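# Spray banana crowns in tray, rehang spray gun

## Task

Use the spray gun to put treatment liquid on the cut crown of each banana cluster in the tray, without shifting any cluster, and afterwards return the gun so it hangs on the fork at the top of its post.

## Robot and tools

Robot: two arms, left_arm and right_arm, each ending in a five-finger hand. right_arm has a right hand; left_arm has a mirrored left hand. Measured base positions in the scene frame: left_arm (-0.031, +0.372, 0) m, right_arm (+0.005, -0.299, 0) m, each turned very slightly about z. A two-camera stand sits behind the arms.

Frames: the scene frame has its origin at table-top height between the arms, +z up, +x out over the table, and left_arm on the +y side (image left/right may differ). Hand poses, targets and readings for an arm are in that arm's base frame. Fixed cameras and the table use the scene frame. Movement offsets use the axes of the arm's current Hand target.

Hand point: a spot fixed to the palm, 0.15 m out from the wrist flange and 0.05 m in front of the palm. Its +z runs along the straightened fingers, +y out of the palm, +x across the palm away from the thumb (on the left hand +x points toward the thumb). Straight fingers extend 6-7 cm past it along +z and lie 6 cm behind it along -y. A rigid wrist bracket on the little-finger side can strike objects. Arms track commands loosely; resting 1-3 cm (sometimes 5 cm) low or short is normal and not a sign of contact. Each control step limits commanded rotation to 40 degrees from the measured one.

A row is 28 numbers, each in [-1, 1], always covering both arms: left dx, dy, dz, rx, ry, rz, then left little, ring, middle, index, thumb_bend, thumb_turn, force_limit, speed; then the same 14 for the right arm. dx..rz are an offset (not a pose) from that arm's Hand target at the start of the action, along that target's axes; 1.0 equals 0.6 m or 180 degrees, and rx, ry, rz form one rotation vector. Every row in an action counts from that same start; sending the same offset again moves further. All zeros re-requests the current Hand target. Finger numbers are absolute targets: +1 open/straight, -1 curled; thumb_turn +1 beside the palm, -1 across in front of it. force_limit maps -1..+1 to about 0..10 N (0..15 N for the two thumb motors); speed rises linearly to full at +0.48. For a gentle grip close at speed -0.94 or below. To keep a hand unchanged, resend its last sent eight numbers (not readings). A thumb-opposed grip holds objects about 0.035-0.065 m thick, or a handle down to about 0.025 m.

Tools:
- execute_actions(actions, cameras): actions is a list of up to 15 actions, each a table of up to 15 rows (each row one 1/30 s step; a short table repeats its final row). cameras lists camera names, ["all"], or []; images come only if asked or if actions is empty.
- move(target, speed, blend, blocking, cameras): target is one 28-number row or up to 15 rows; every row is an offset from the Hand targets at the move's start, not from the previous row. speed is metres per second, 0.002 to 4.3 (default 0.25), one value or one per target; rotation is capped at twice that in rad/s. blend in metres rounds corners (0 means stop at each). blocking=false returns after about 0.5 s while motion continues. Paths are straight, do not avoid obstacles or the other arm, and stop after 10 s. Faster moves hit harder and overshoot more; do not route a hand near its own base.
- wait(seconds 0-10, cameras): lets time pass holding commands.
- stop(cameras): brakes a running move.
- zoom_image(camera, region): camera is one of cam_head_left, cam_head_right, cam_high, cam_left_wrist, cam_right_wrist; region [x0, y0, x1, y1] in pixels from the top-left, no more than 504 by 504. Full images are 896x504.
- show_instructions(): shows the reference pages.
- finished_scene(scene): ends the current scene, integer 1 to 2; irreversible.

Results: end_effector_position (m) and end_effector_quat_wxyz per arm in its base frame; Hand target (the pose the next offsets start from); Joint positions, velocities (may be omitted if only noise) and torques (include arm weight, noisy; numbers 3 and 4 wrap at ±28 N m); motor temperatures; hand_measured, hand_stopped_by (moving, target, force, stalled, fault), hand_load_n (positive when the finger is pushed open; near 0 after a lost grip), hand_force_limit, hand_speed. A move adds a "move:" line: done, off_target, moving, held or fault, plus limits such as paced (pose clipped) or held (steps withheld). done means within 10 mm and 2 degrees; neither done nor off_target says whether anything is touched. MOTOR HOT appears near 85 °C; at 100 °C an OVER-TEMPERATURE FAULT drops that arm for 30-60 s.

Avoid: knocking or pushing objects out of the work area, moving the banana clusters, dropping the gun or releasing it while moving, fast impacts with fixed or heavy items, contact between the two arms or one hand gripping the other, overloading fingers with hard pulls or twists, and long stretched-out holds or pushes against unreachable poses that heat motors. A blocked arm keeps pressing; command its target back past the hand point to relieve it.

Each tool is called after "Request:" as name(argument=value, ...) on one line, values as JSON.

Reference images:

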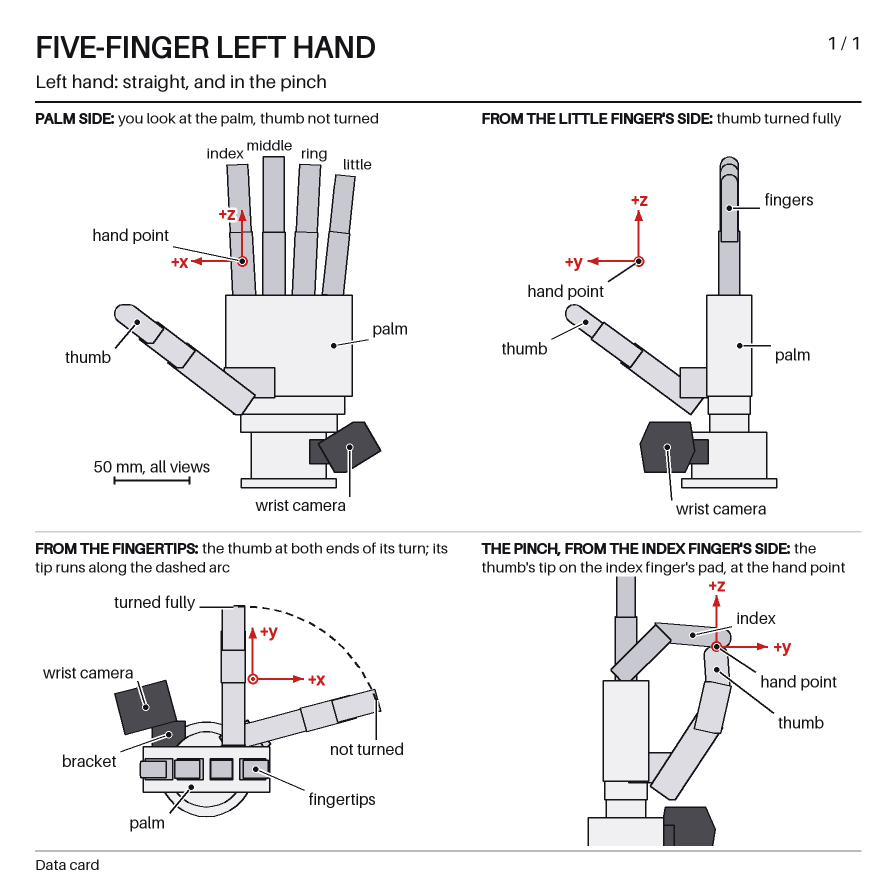

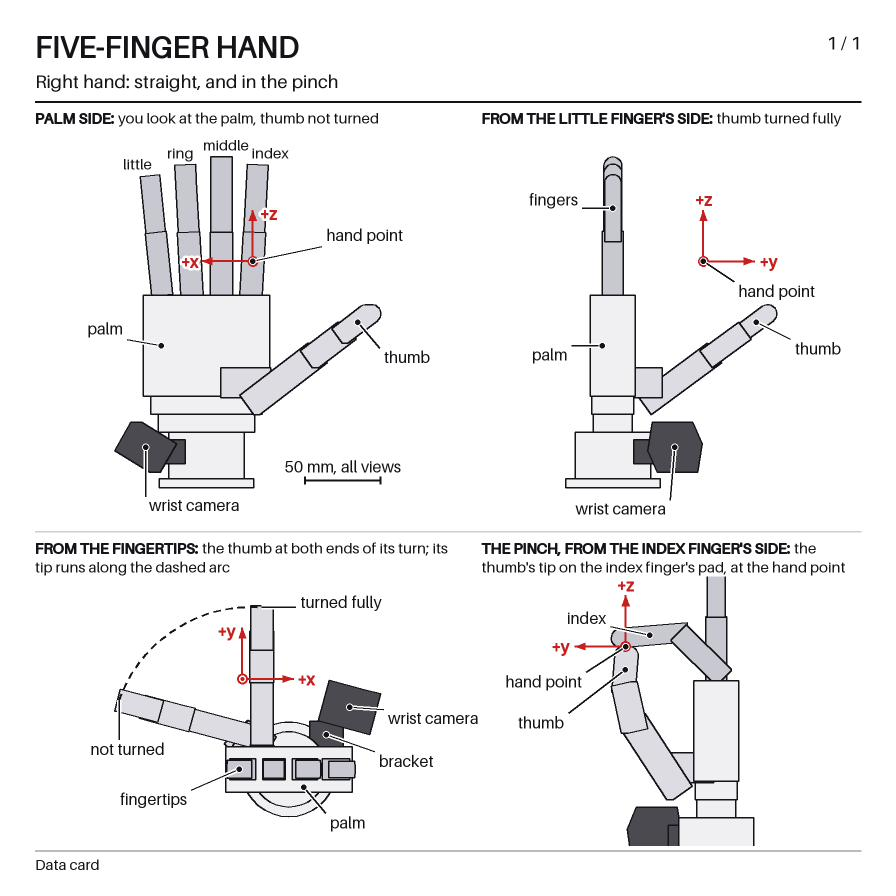

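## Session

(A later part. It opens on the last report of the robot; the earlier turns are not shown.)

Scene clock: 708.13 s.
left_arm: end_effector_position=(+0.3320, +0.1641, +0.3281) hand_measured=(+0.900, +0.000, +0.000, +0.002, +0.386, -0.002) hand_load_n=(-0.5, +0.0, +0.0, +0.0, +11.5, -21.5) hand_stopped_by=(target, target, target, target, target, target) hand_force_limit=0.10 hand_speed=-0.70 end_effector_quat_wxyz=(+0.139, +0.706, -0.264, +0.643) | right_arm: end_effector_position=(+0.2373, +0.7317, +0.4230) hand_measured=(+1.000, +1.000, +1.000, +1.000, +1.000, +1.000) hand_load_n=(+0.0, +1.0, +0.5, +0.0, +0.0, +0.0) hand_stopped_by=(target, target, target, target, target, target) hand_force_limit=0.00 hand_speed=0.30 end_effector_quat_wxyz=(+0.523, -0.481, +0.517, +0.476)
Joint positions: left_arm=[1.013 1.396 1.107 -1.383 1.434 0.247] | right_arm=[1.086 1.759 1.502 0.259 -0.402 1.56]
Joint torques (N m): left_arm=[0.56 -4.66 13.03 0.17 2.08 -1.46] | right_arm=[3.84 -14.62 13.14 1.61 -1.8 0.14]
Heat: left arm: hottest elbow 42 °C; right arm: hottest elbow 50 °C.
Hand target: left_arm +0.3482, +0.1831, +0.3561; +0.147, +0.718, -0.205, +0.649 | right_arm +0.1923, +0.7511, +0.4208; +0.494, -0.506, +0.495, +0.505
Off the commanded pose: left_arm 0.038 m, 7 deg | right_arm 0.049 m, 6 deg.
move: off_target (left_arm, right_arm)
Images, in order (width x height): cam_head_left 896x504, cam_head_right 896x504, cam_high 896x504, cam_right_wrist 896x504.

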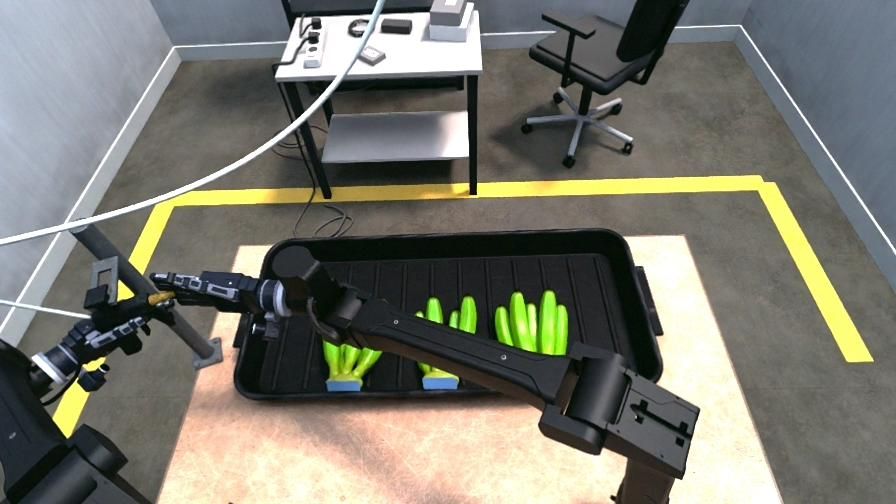

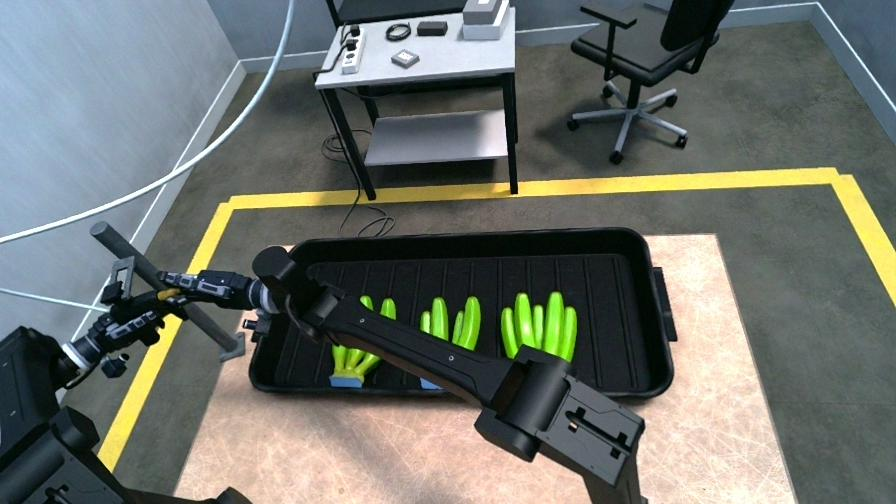

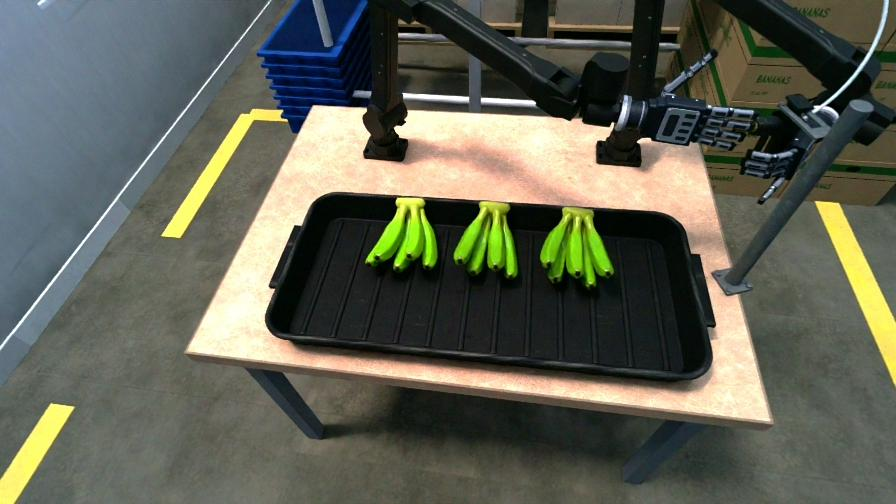

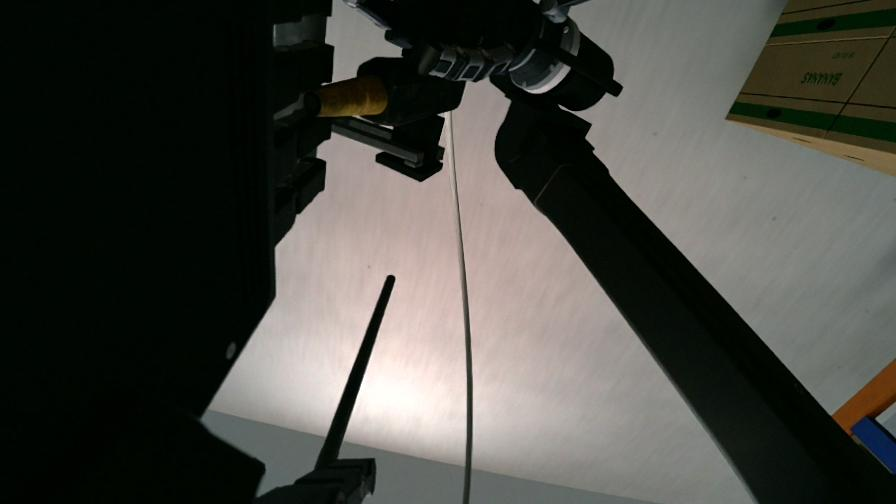

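Request:
move(target=[[0.0166,-0.0009,-0.0019,0,0,0,0.9,0.0,0.0,0.0,0.38,0.0,0.1,-0.7,-0.0083,-0.02,0.0,0,0,0,1,1,1,1,1,1,0,0.3],[0.018,-0.0233,0.0228,0,0,0,0.9,0.0,0.0,0.0,0.38,0.0,0.1,-0.7,-0.0083,-0.05,0.0083,0,0,0,1,1,1,1,1,1,0,0.3]], speed=0.03, blend=0.003, cameras=["cam_high", "cam_head_left", "cam_head_right", "cam_right_wrist"])

Request:
zoom_image(camera="cam_head_left", region=[70, 250, 140, 320])

Request:
zoom_image(camera="cam_high", region=[770, 60, 870, 160])

Request:
zoom_image(camera="cam_head_right", region=[80, 250, 150, 320])

Request:
zoom_image(camera="cam_right_wrist", region=[350, 70, 510, 180])

Scene clock: 711.93 s.
left_arm: end_effector_position=(+0.3542, +0.1731, +0.3417) hand_measured=(+0.900, +0.000, +0.000, +0.002, +0.386, -0.002) hand_load_n=(-5.0, +0.0, +0.0, +0.5, +12.0, -24.5) hand_stopped_by=(target, target, target, target, target, target) hand_force_limit=0.10 hand_speed=-0.70 end_effector_quat_wxyz=(+0.153, +0.718, -0.250, +0.632) | right_arm: end_effector_position=(+0.2613, +0.7396, +0.4342) hand_measured=(+1.000, +1.000, +1.000, +1.000, +1.000, +1.000) hand_load_n=(+0.0, +1.0, +1.0, +0.0, +0.0, +0.0) hand_stopped_by=(target, target, target, target, target, target) hand_force_limit=0.00 hand_speed=0.30 end_effector_quat_wxyz=(+0.530, -0.481, +0.506, +0.482)
Joint positions: left_arm=[0.979 1.391 1.141 -1.193 1.414 -0.031] | right_arm=[1.055 1.809 1.586 0.252 -0.445 1.56]
Joint torques (N m): left_arm=[0.26 -5.77 12.14 1.77 2.07 -1.29] | right_arm=[3.19 -15.74 12.68 0.59 -1.66 0.15]
Heat: left arm: hottest elbow 42 °C; right arm: hottest elbow 50 °C.
Hand target: left_arm +0.3677, +0.1876, +0.3660; +0.148, +0.718, -0.205, +0.649 | right_arm +0.2222, +0.7568, +0.4258; +0.494, -0.506, +0.495, +0.505
Off the commanded pose: left_arm 0.031 m, 6 deg | right_arm 0.043 m, 6 deg.
move: off_target (left_arm, right_arm)
Images, in order (width x height): cam_head_left 896x504, cam_head_right 896x504, cam_high 896x504, cam_right_wrist 896x504.

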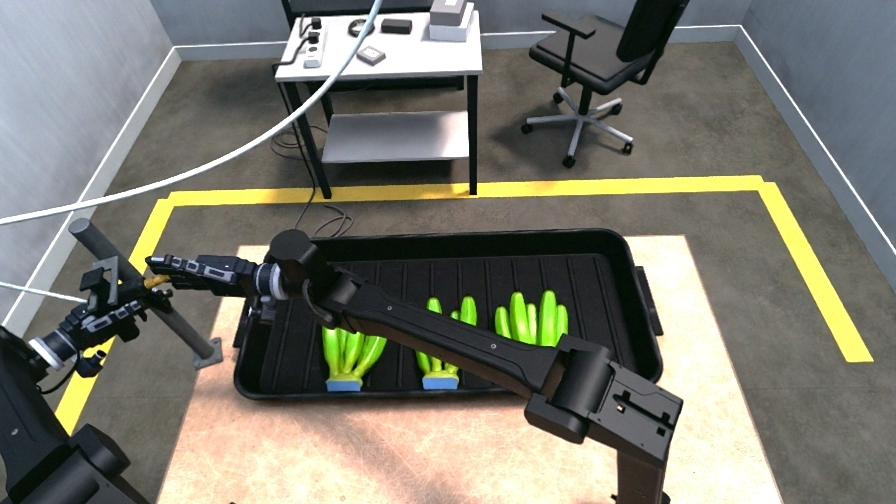

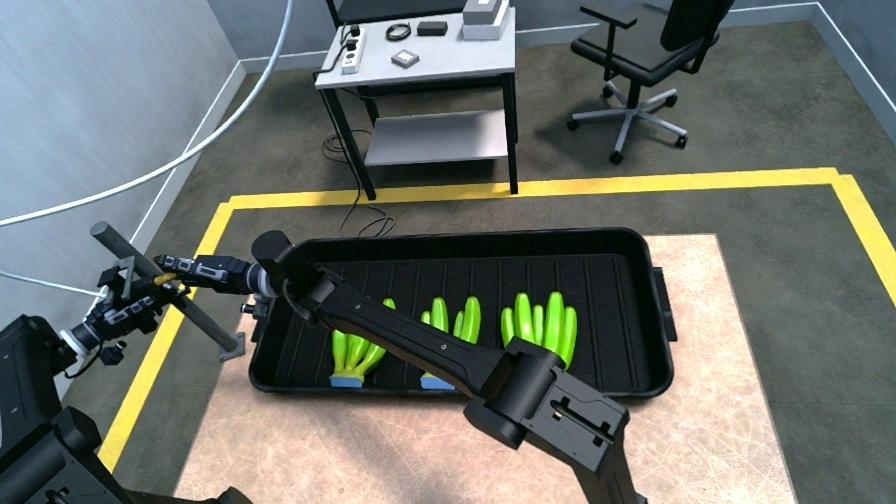

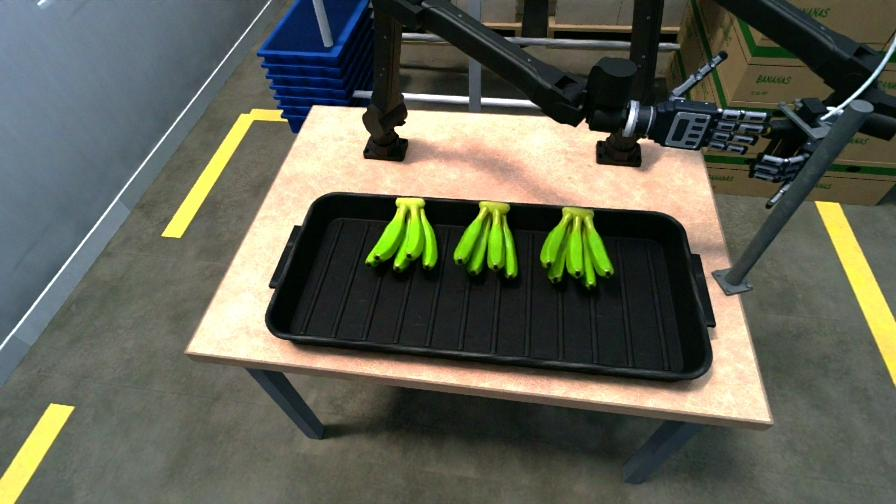

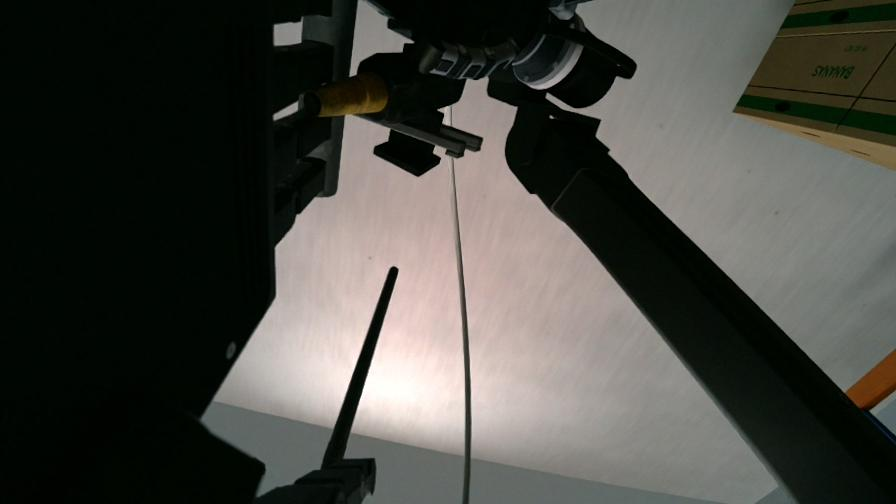

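Scaled by 7.200 from the camera's 896x504 image, which has a finer 1280x720 frame.

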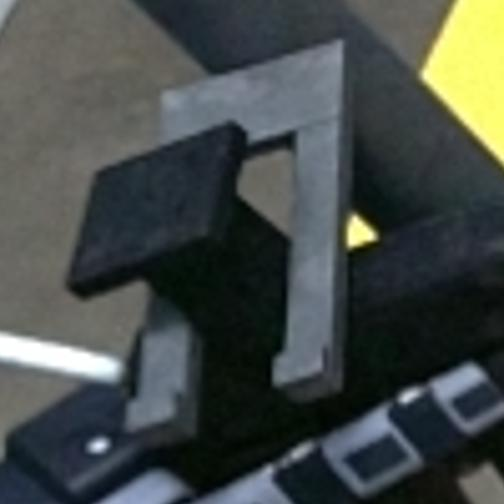

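Scaled by 5.040 from the camera's 896x504 image, which has a finer 1280x720 frame.

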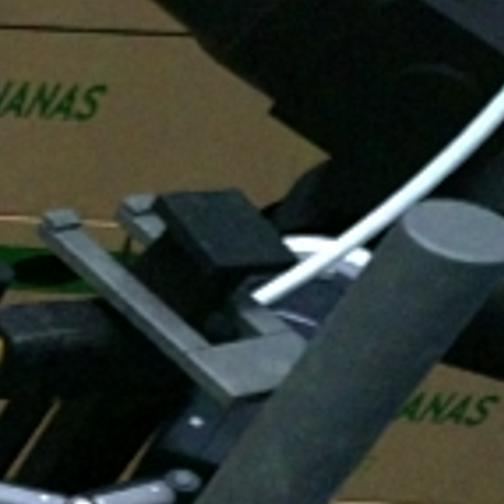

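Scaled by 7.200 from the camera's 896x504 image, which has a finer 1280x720 frame.

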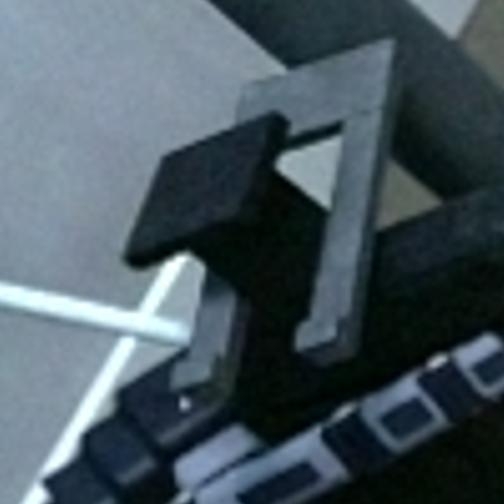

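Scaled by 3.150 from the camera's 896x504 image, which has a finer 1280x720 frame.

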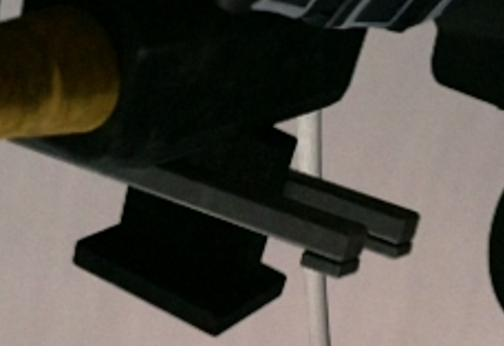

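Request:
move(target=[-0.0248,0.0014,0.0029,0,0,0,0.9,0.0,0.0,0.0,0.38,0.0,0.1,-0.7,0.025,-0.025,0.0,0,0,0,1,1,1,1,1,1,0,0.3], speed=0.03, cameras=["cam_high", "cam_head_left", "cam_head_right", "cam_right_wrist"])

Request:
zoom_image(camera="cam_head_left", region=[70, 250, 140, 320])

Request:
zoom_image(camera="cam_high", region=[770, 60, 870, 160])

Request:
zoom_image(camera="cam_right_wrist", region=[330, 50, 510, 200])

Scene clock: 714.33 s.
left_arm: end_effector_position=(+0.3546, +0.1722, +0.3409) hand_measured=(+0.900, +0.000, +0.000, +0.002, +0.386, -0.002) hand_load_n=(-6.0, +0.0, +0.0, +0.0, +9.5, -22.0) hand_stopped_by=(target, target, target, target, target, target) hand_force_limit=0.10 hand_speed=-0.70 end_effector_quat_wxyz=(+0.152, +0.714, -0.242, +0.640) | right_arm: end_effector_position=(+0.2652, +0.7392, +0.4305) hand_measured=(+1.000, +1.000, +1.000, +1.000, +1.000, +1.000) hand_load_n=(-0.5, +0.0, +1.0, +0.0, +0.0, +0.0) hand_stopped_by=(target, target, target, target, target, target) hand_force_limit=0.00 hand_speed=0.30 end_effector_quat_wxyz=(+0.525, -0.485, +0.502, +0.487)
Joint positions: left_arm=[0.979 1.367 1.1 -1.074 1.431 -0.139] | right_arm=[1.045 1.822 1.593 0.258 -0.47 1.563]
Joint torques (N m): left_arm=[0.26 -4.42 11.41 2.13 1.1 -1.04] | right_arm=[2.32 -14.56 12.1 1.42 -1.45 0.11]
Heat: left arm: hottest elbow 42 °C; right arm: hottest elbow 50 °C.
Hand target: left_arm +0.3677, +0.1875, +0.3510; +0.147, +0.718, -0.205, +0.649 | right_arm +0.2372, +0.7571, +0.4109; +0.494, -0.506, +0.495, +0.505
Off the commanded pose: left_arm 0.023 m, 4 deg | right_arm 0.039 m, 5 deg.
move: off_target (left_arm, right_arm)
Images, in order (width x height): cam_head_left 896x504, cam_head_right 896x504, cam_high 896x504, cam_right_wrist 896x504.

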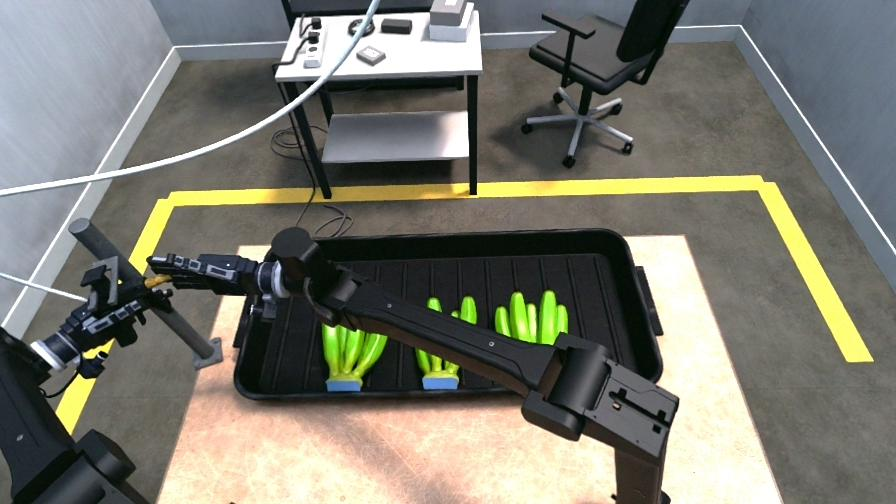

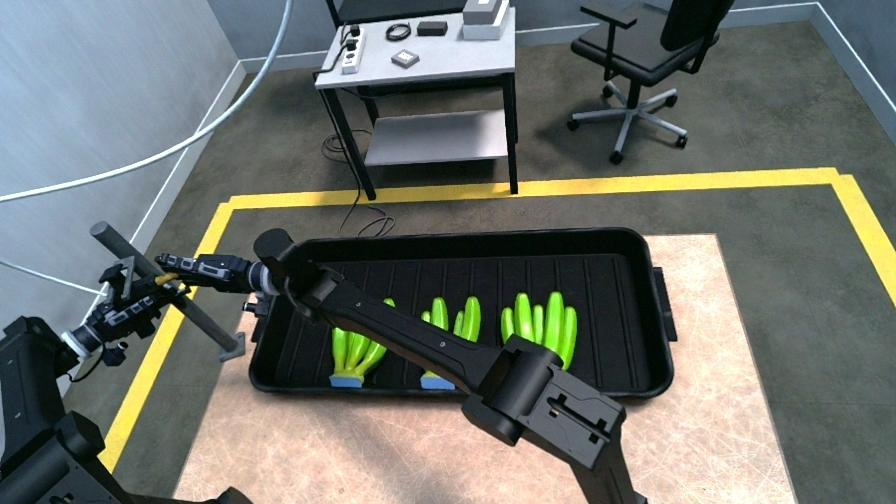

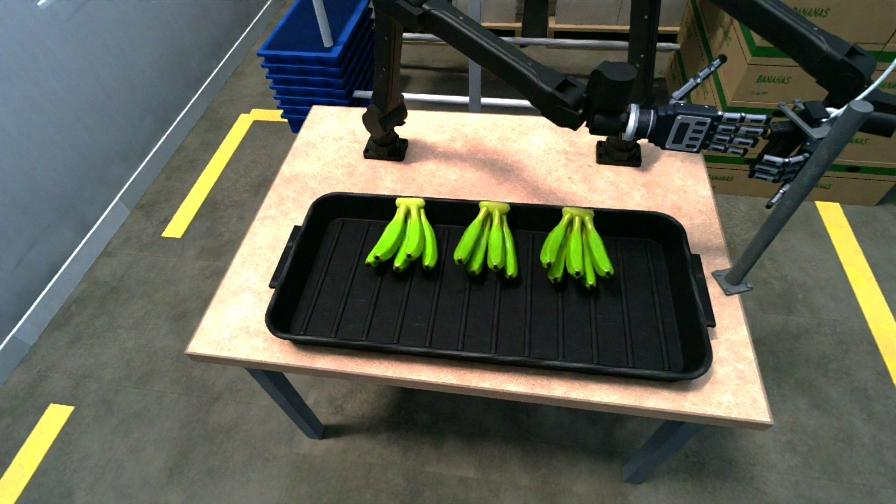

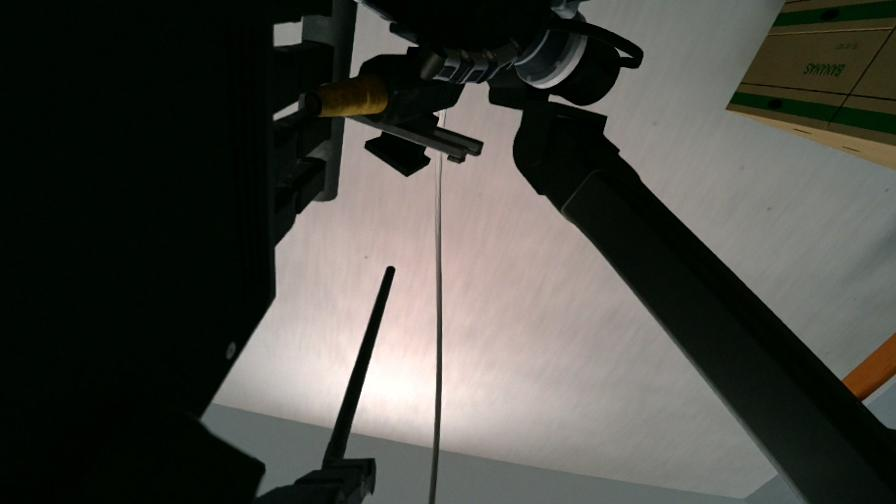

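Scaled by 7.200 from the camera's 896x504 image, which has a finer 1280x720 frame.

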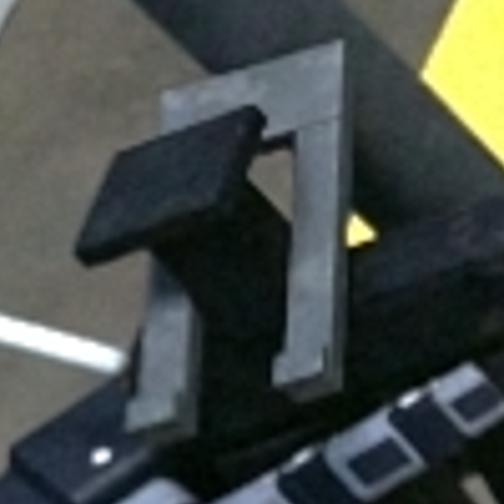

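Scaled by 5.040 from the camera's 896x504 image, which has a finer 1280x720 frame.

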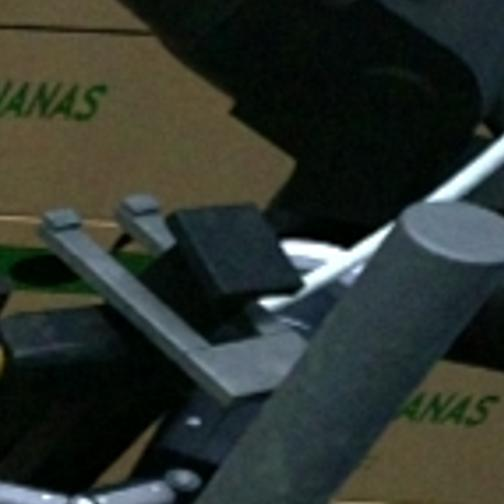

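Scaled by 2.800 from the camera's 896x504 image, which has a finer 1280x720 frame.

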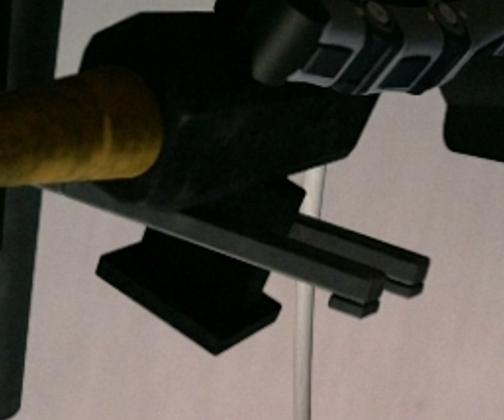

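Request:
move(target=[-0.0248,0.0014,0.0029,0,0,0,0.9,0.0,0.0,0.0,0.46,0.0,0.1,-0.7,0.0,-0.025,0.0,0,0,0,1,1,1,1,1,1,0,0.3], speed=0.03, cameras=["cam_high", "cam_head_left", "cam_head_right", "cam_right_wrist"])

Request:
zoom_image(camera="cam_head_left", region=[70, 250, 140, 320])

Request:
zoom_image(camera="cam_high", region=[770, 60, 870, 160])

Request:
zoom_image(camera="cam_right_wrist", region=[330, 50, 510, 200])

Scene clock: 716.53 s.
left_arm: end_effector_position=(+0.3565, +0.1733, +0.3361) hand_measured=(+0.900, +0.000, +0.000, +0.002, +0.462, -0.002) hand_load_n=(-6.5, +0.0, +0.0, +0.0, +3.0, -14.5) hand_stopped_by=(target, target, target, target, target, target) hand_force_limit=0.10 hand_speed=-0.70 end_effector_quat_wxyz=(+0.163, +0.711, -0.219, +0.648) | right_arm: end_effector_position=(+0.2686, +0.7387, +0.4273) hand_measured=(+1.000, +1.000, +1.000, +1.000, +1.000, +1.000) hand_load_n=(-0.5, +1.0, -1.5, +0.0, +0.0, +0.0) hand_stopped_by=(target, target, target, target, target, target) hand_force_limit=0.00 hand_speed=0.30 end_effector_quat_wxyz=(+0.519, -0.491, +0.497, +0.493)
Joint positions: left_arm=[0.979 1.343 1.031 -0.854 1.453 -0.354] | right_arm=[1.035 1.835 1.604 0.258 -0.504 1.564]
Joint torques (N m): left_arm=[0.38 -4.42 10.73 2.28 -0.09 -0.64] | right_arm=[1.55 -14.21 13.49 1.07 -0.95 0.11]
Heat: left arm: hottest elbow 42 °C; right arm: hottest elbow 50 °C.
Hand target: left_arm +0.3677, +0.1876, +0.3360; +0.147, +0.718, -0.205, +0.649 | right_arm +0.2522, +0.7574, +0.4108; +0.494, -0.506, +0.495, +0.505
Off the commanded pose: left_arm 0.018 m, 3 deg | right_arm 0.030 m, 4 deg.
move: off_target (left_arm, right_arm)
Images, in order (width x height): cam_head_left 896x504, cam_head_right 896x504, cam_high 896x504, cam_right_wrist 896x504.

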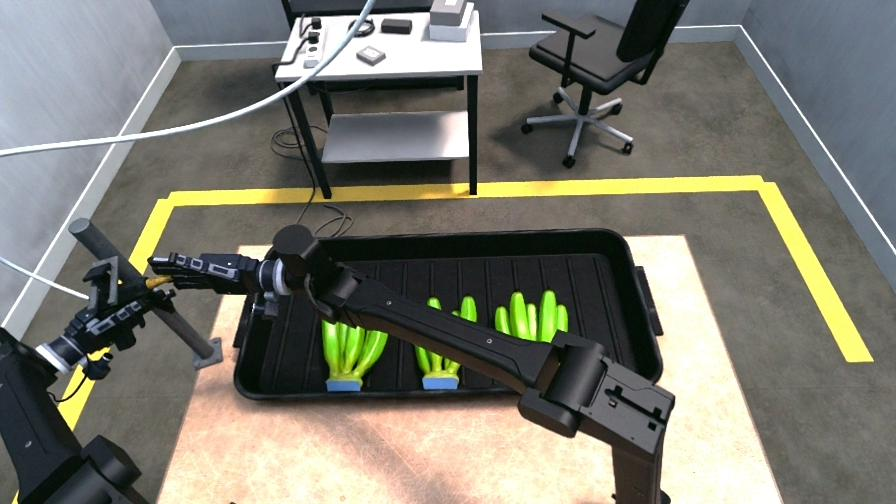

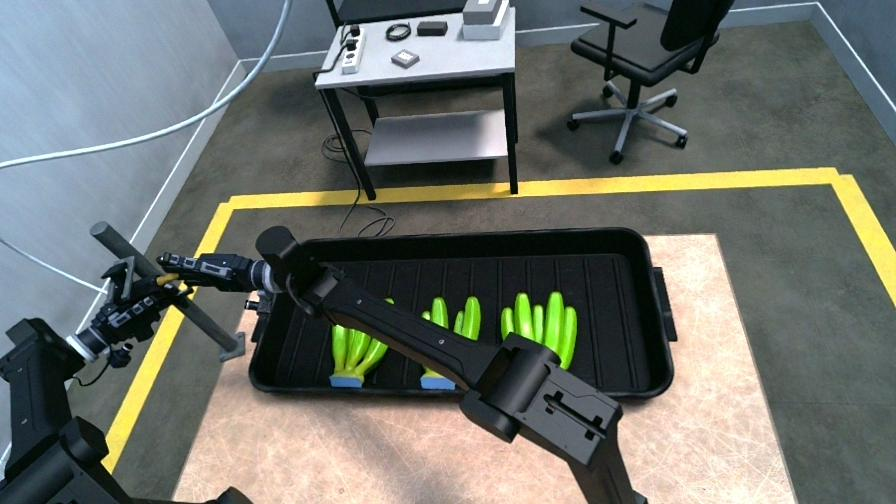

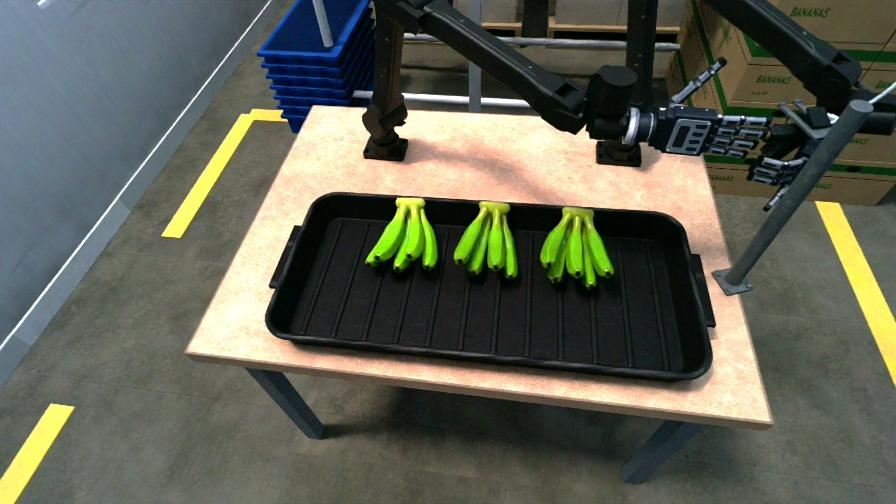

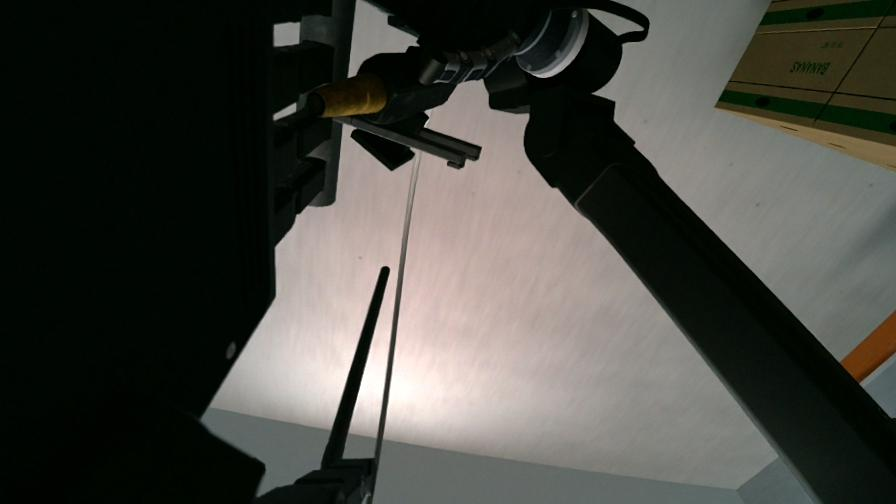

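Scaled by 7.200 from the camera's 896x504 image, which has a finer 1280x720 frame.

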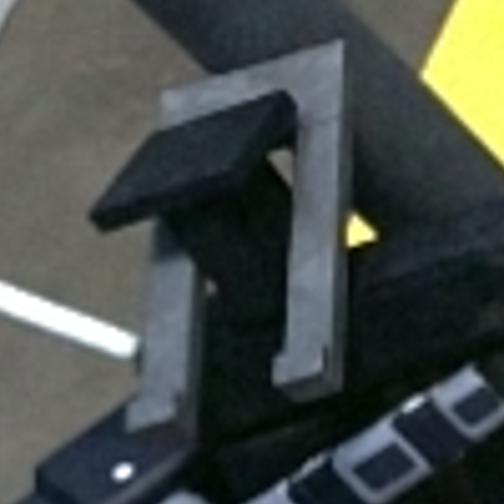

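Scaled by 5.040 from the camera's 896x504 image, which has a finer 1280x720 frame.

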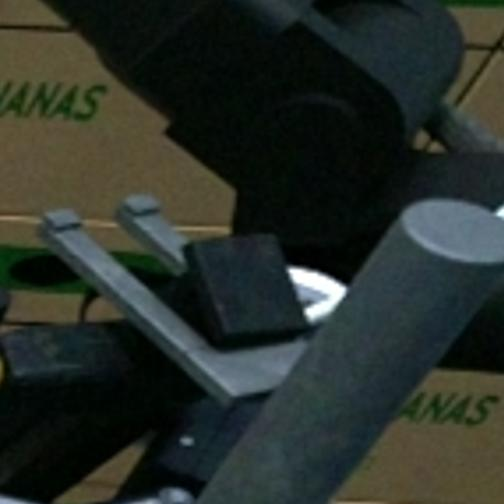

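Scaled by 2.800 from the camera's 896x504 image, which has a finer 1280x720 frame.

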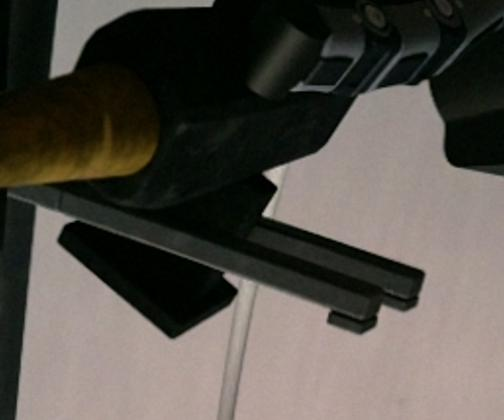

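Request:
move(target=[0,0,0,0,0,0,0.9,0.0,0.0,0.0,0.46,0.0,0.1,-0.7,0.0,-0.06,0.0,0,0,0,1,1,1,1,1,1,0,0.3], speed=0.04, cameras=["cam_high", "cam_head_left", "cam_head_right", "cam_right_wrist"])

Request:
zoom_image(camera="cam_head_left", region=[70, 250, 140, 320])

Request:
zoom_image(camera="cam_high", region=[770, 60, 870, 160])

Request:
zoom_image(camera="cam_right_wrist", region=[330, 50, 510, 200])

Scene clock: 718.50 s.
left_arm: end_effector_position=(+0.3571, +0.1739, +0.3377) hand_measured=(+0.900, +0.000, +0.000, +0.002, +0.462, +0.000) hand_load_n=(-4.5, +0.0, -0.5, +0.0, +0.5, -1.5) hand_stopped_by=(target, target, target, target, target, target) hand_force_limit=0.10 hand_speed=-0.70 end_effector_quat_wxyz=(+0.172, +0.714, -0.209, +0.645) | right_arm: end_effector_position=(+0.2903, +0.7449, +0.4076) hand_measured=(+1.000, +1.000, +1.000, +1.000, +1.000, +1.000) hand_load_n=(+0.0, -1.5, +0.5, +0.0, +0.0, +0.0) hand_stopped_by=(target, target, target, target, target, target) hand_force_limit=0.00 hand_speed=0.30 end_effector_quat_wxyz=(+0.501, -0.501, +0.500, +0.498)
Joint positions: left_arm=[0.979 1.343 1.031 -0.854 1.453 -0.383] | right_arm=[1.005 1.896 1.658 0.236 -0.564 1.566]
Joint torques (N m): left_arm=[0.56 -4.37 10.91 1.59 -0.05 -0.16] | right_arm=[0.21 -15.79 15.6 0.96 -0.43 0.1]
Heat: left arm: hottest elbow 42 °C; right arm: hottest elbow 50 °C.
Hand target: left_arm +0.3663, +0.1875, +0.3365; +0.155, +0.719, -0.215, +0.642 (not the last commanded pose) | right_arm +0.2881, +0.7581, +0.4109; +0.494, -0.506, +0.495, +0.505
Off the commanded pose: left_arm 0.017 m, 3 deg | right_arm 0.014 m, 1 deg.
move: off_target (left_arm, right_arm)
Images, in order (width x height): cam_head_left 896x504, cam_head_right 896x504, cam_high 896x504, cam_right_wrist 896x504.

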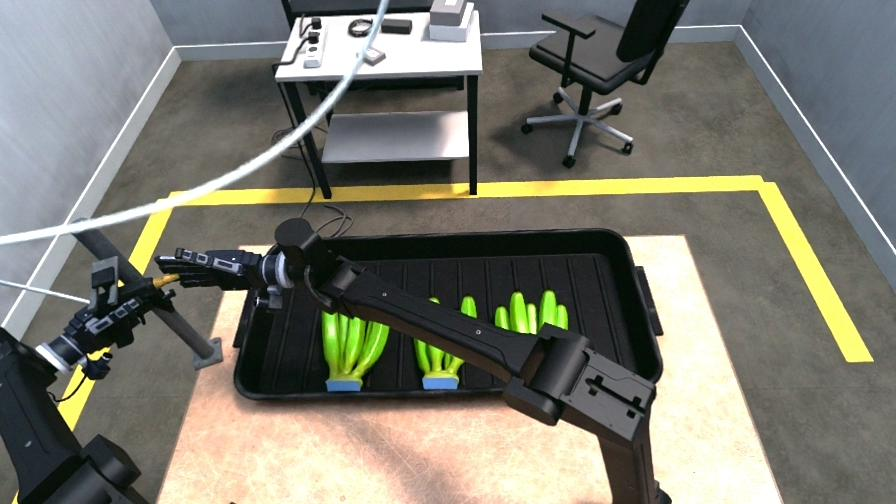

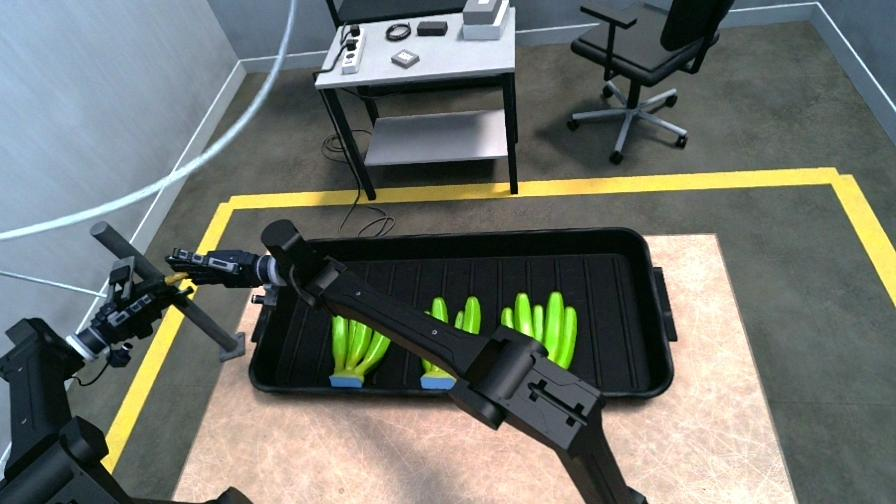

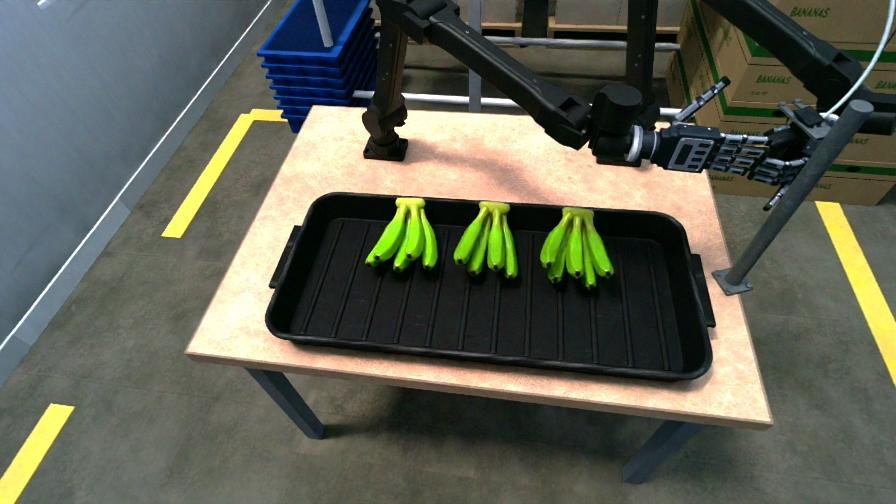

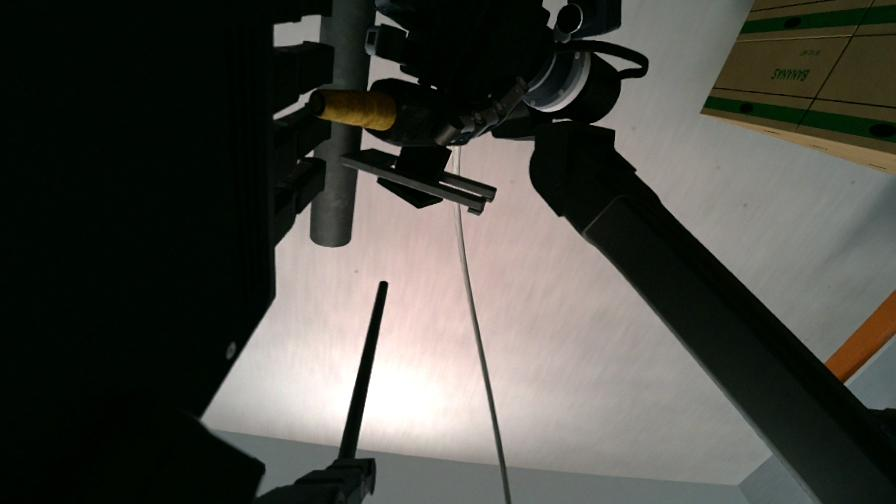

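Scaled by 7.200 from the camera's 896x504 image, which has a finer 1280x720 frame.

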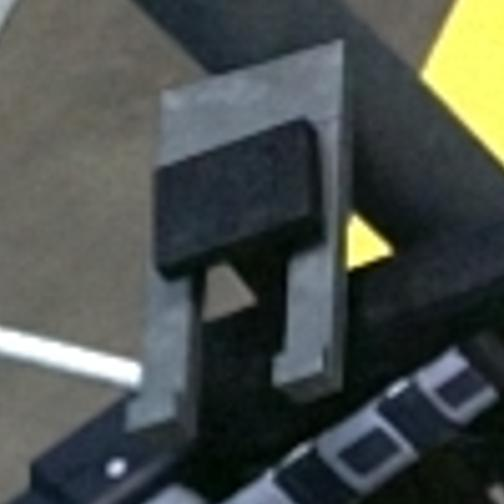

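Scaled by 5.040 from the camera's 896x504 image, which has a finer 1280x720 frame.

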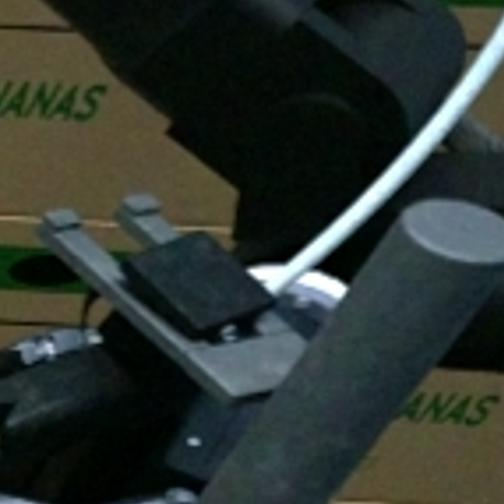

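Scaled by 2.800 from the camera's 896x504 image, which has a finer 1280x720 frame.

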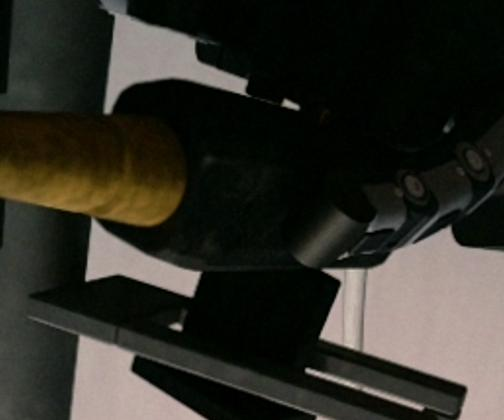

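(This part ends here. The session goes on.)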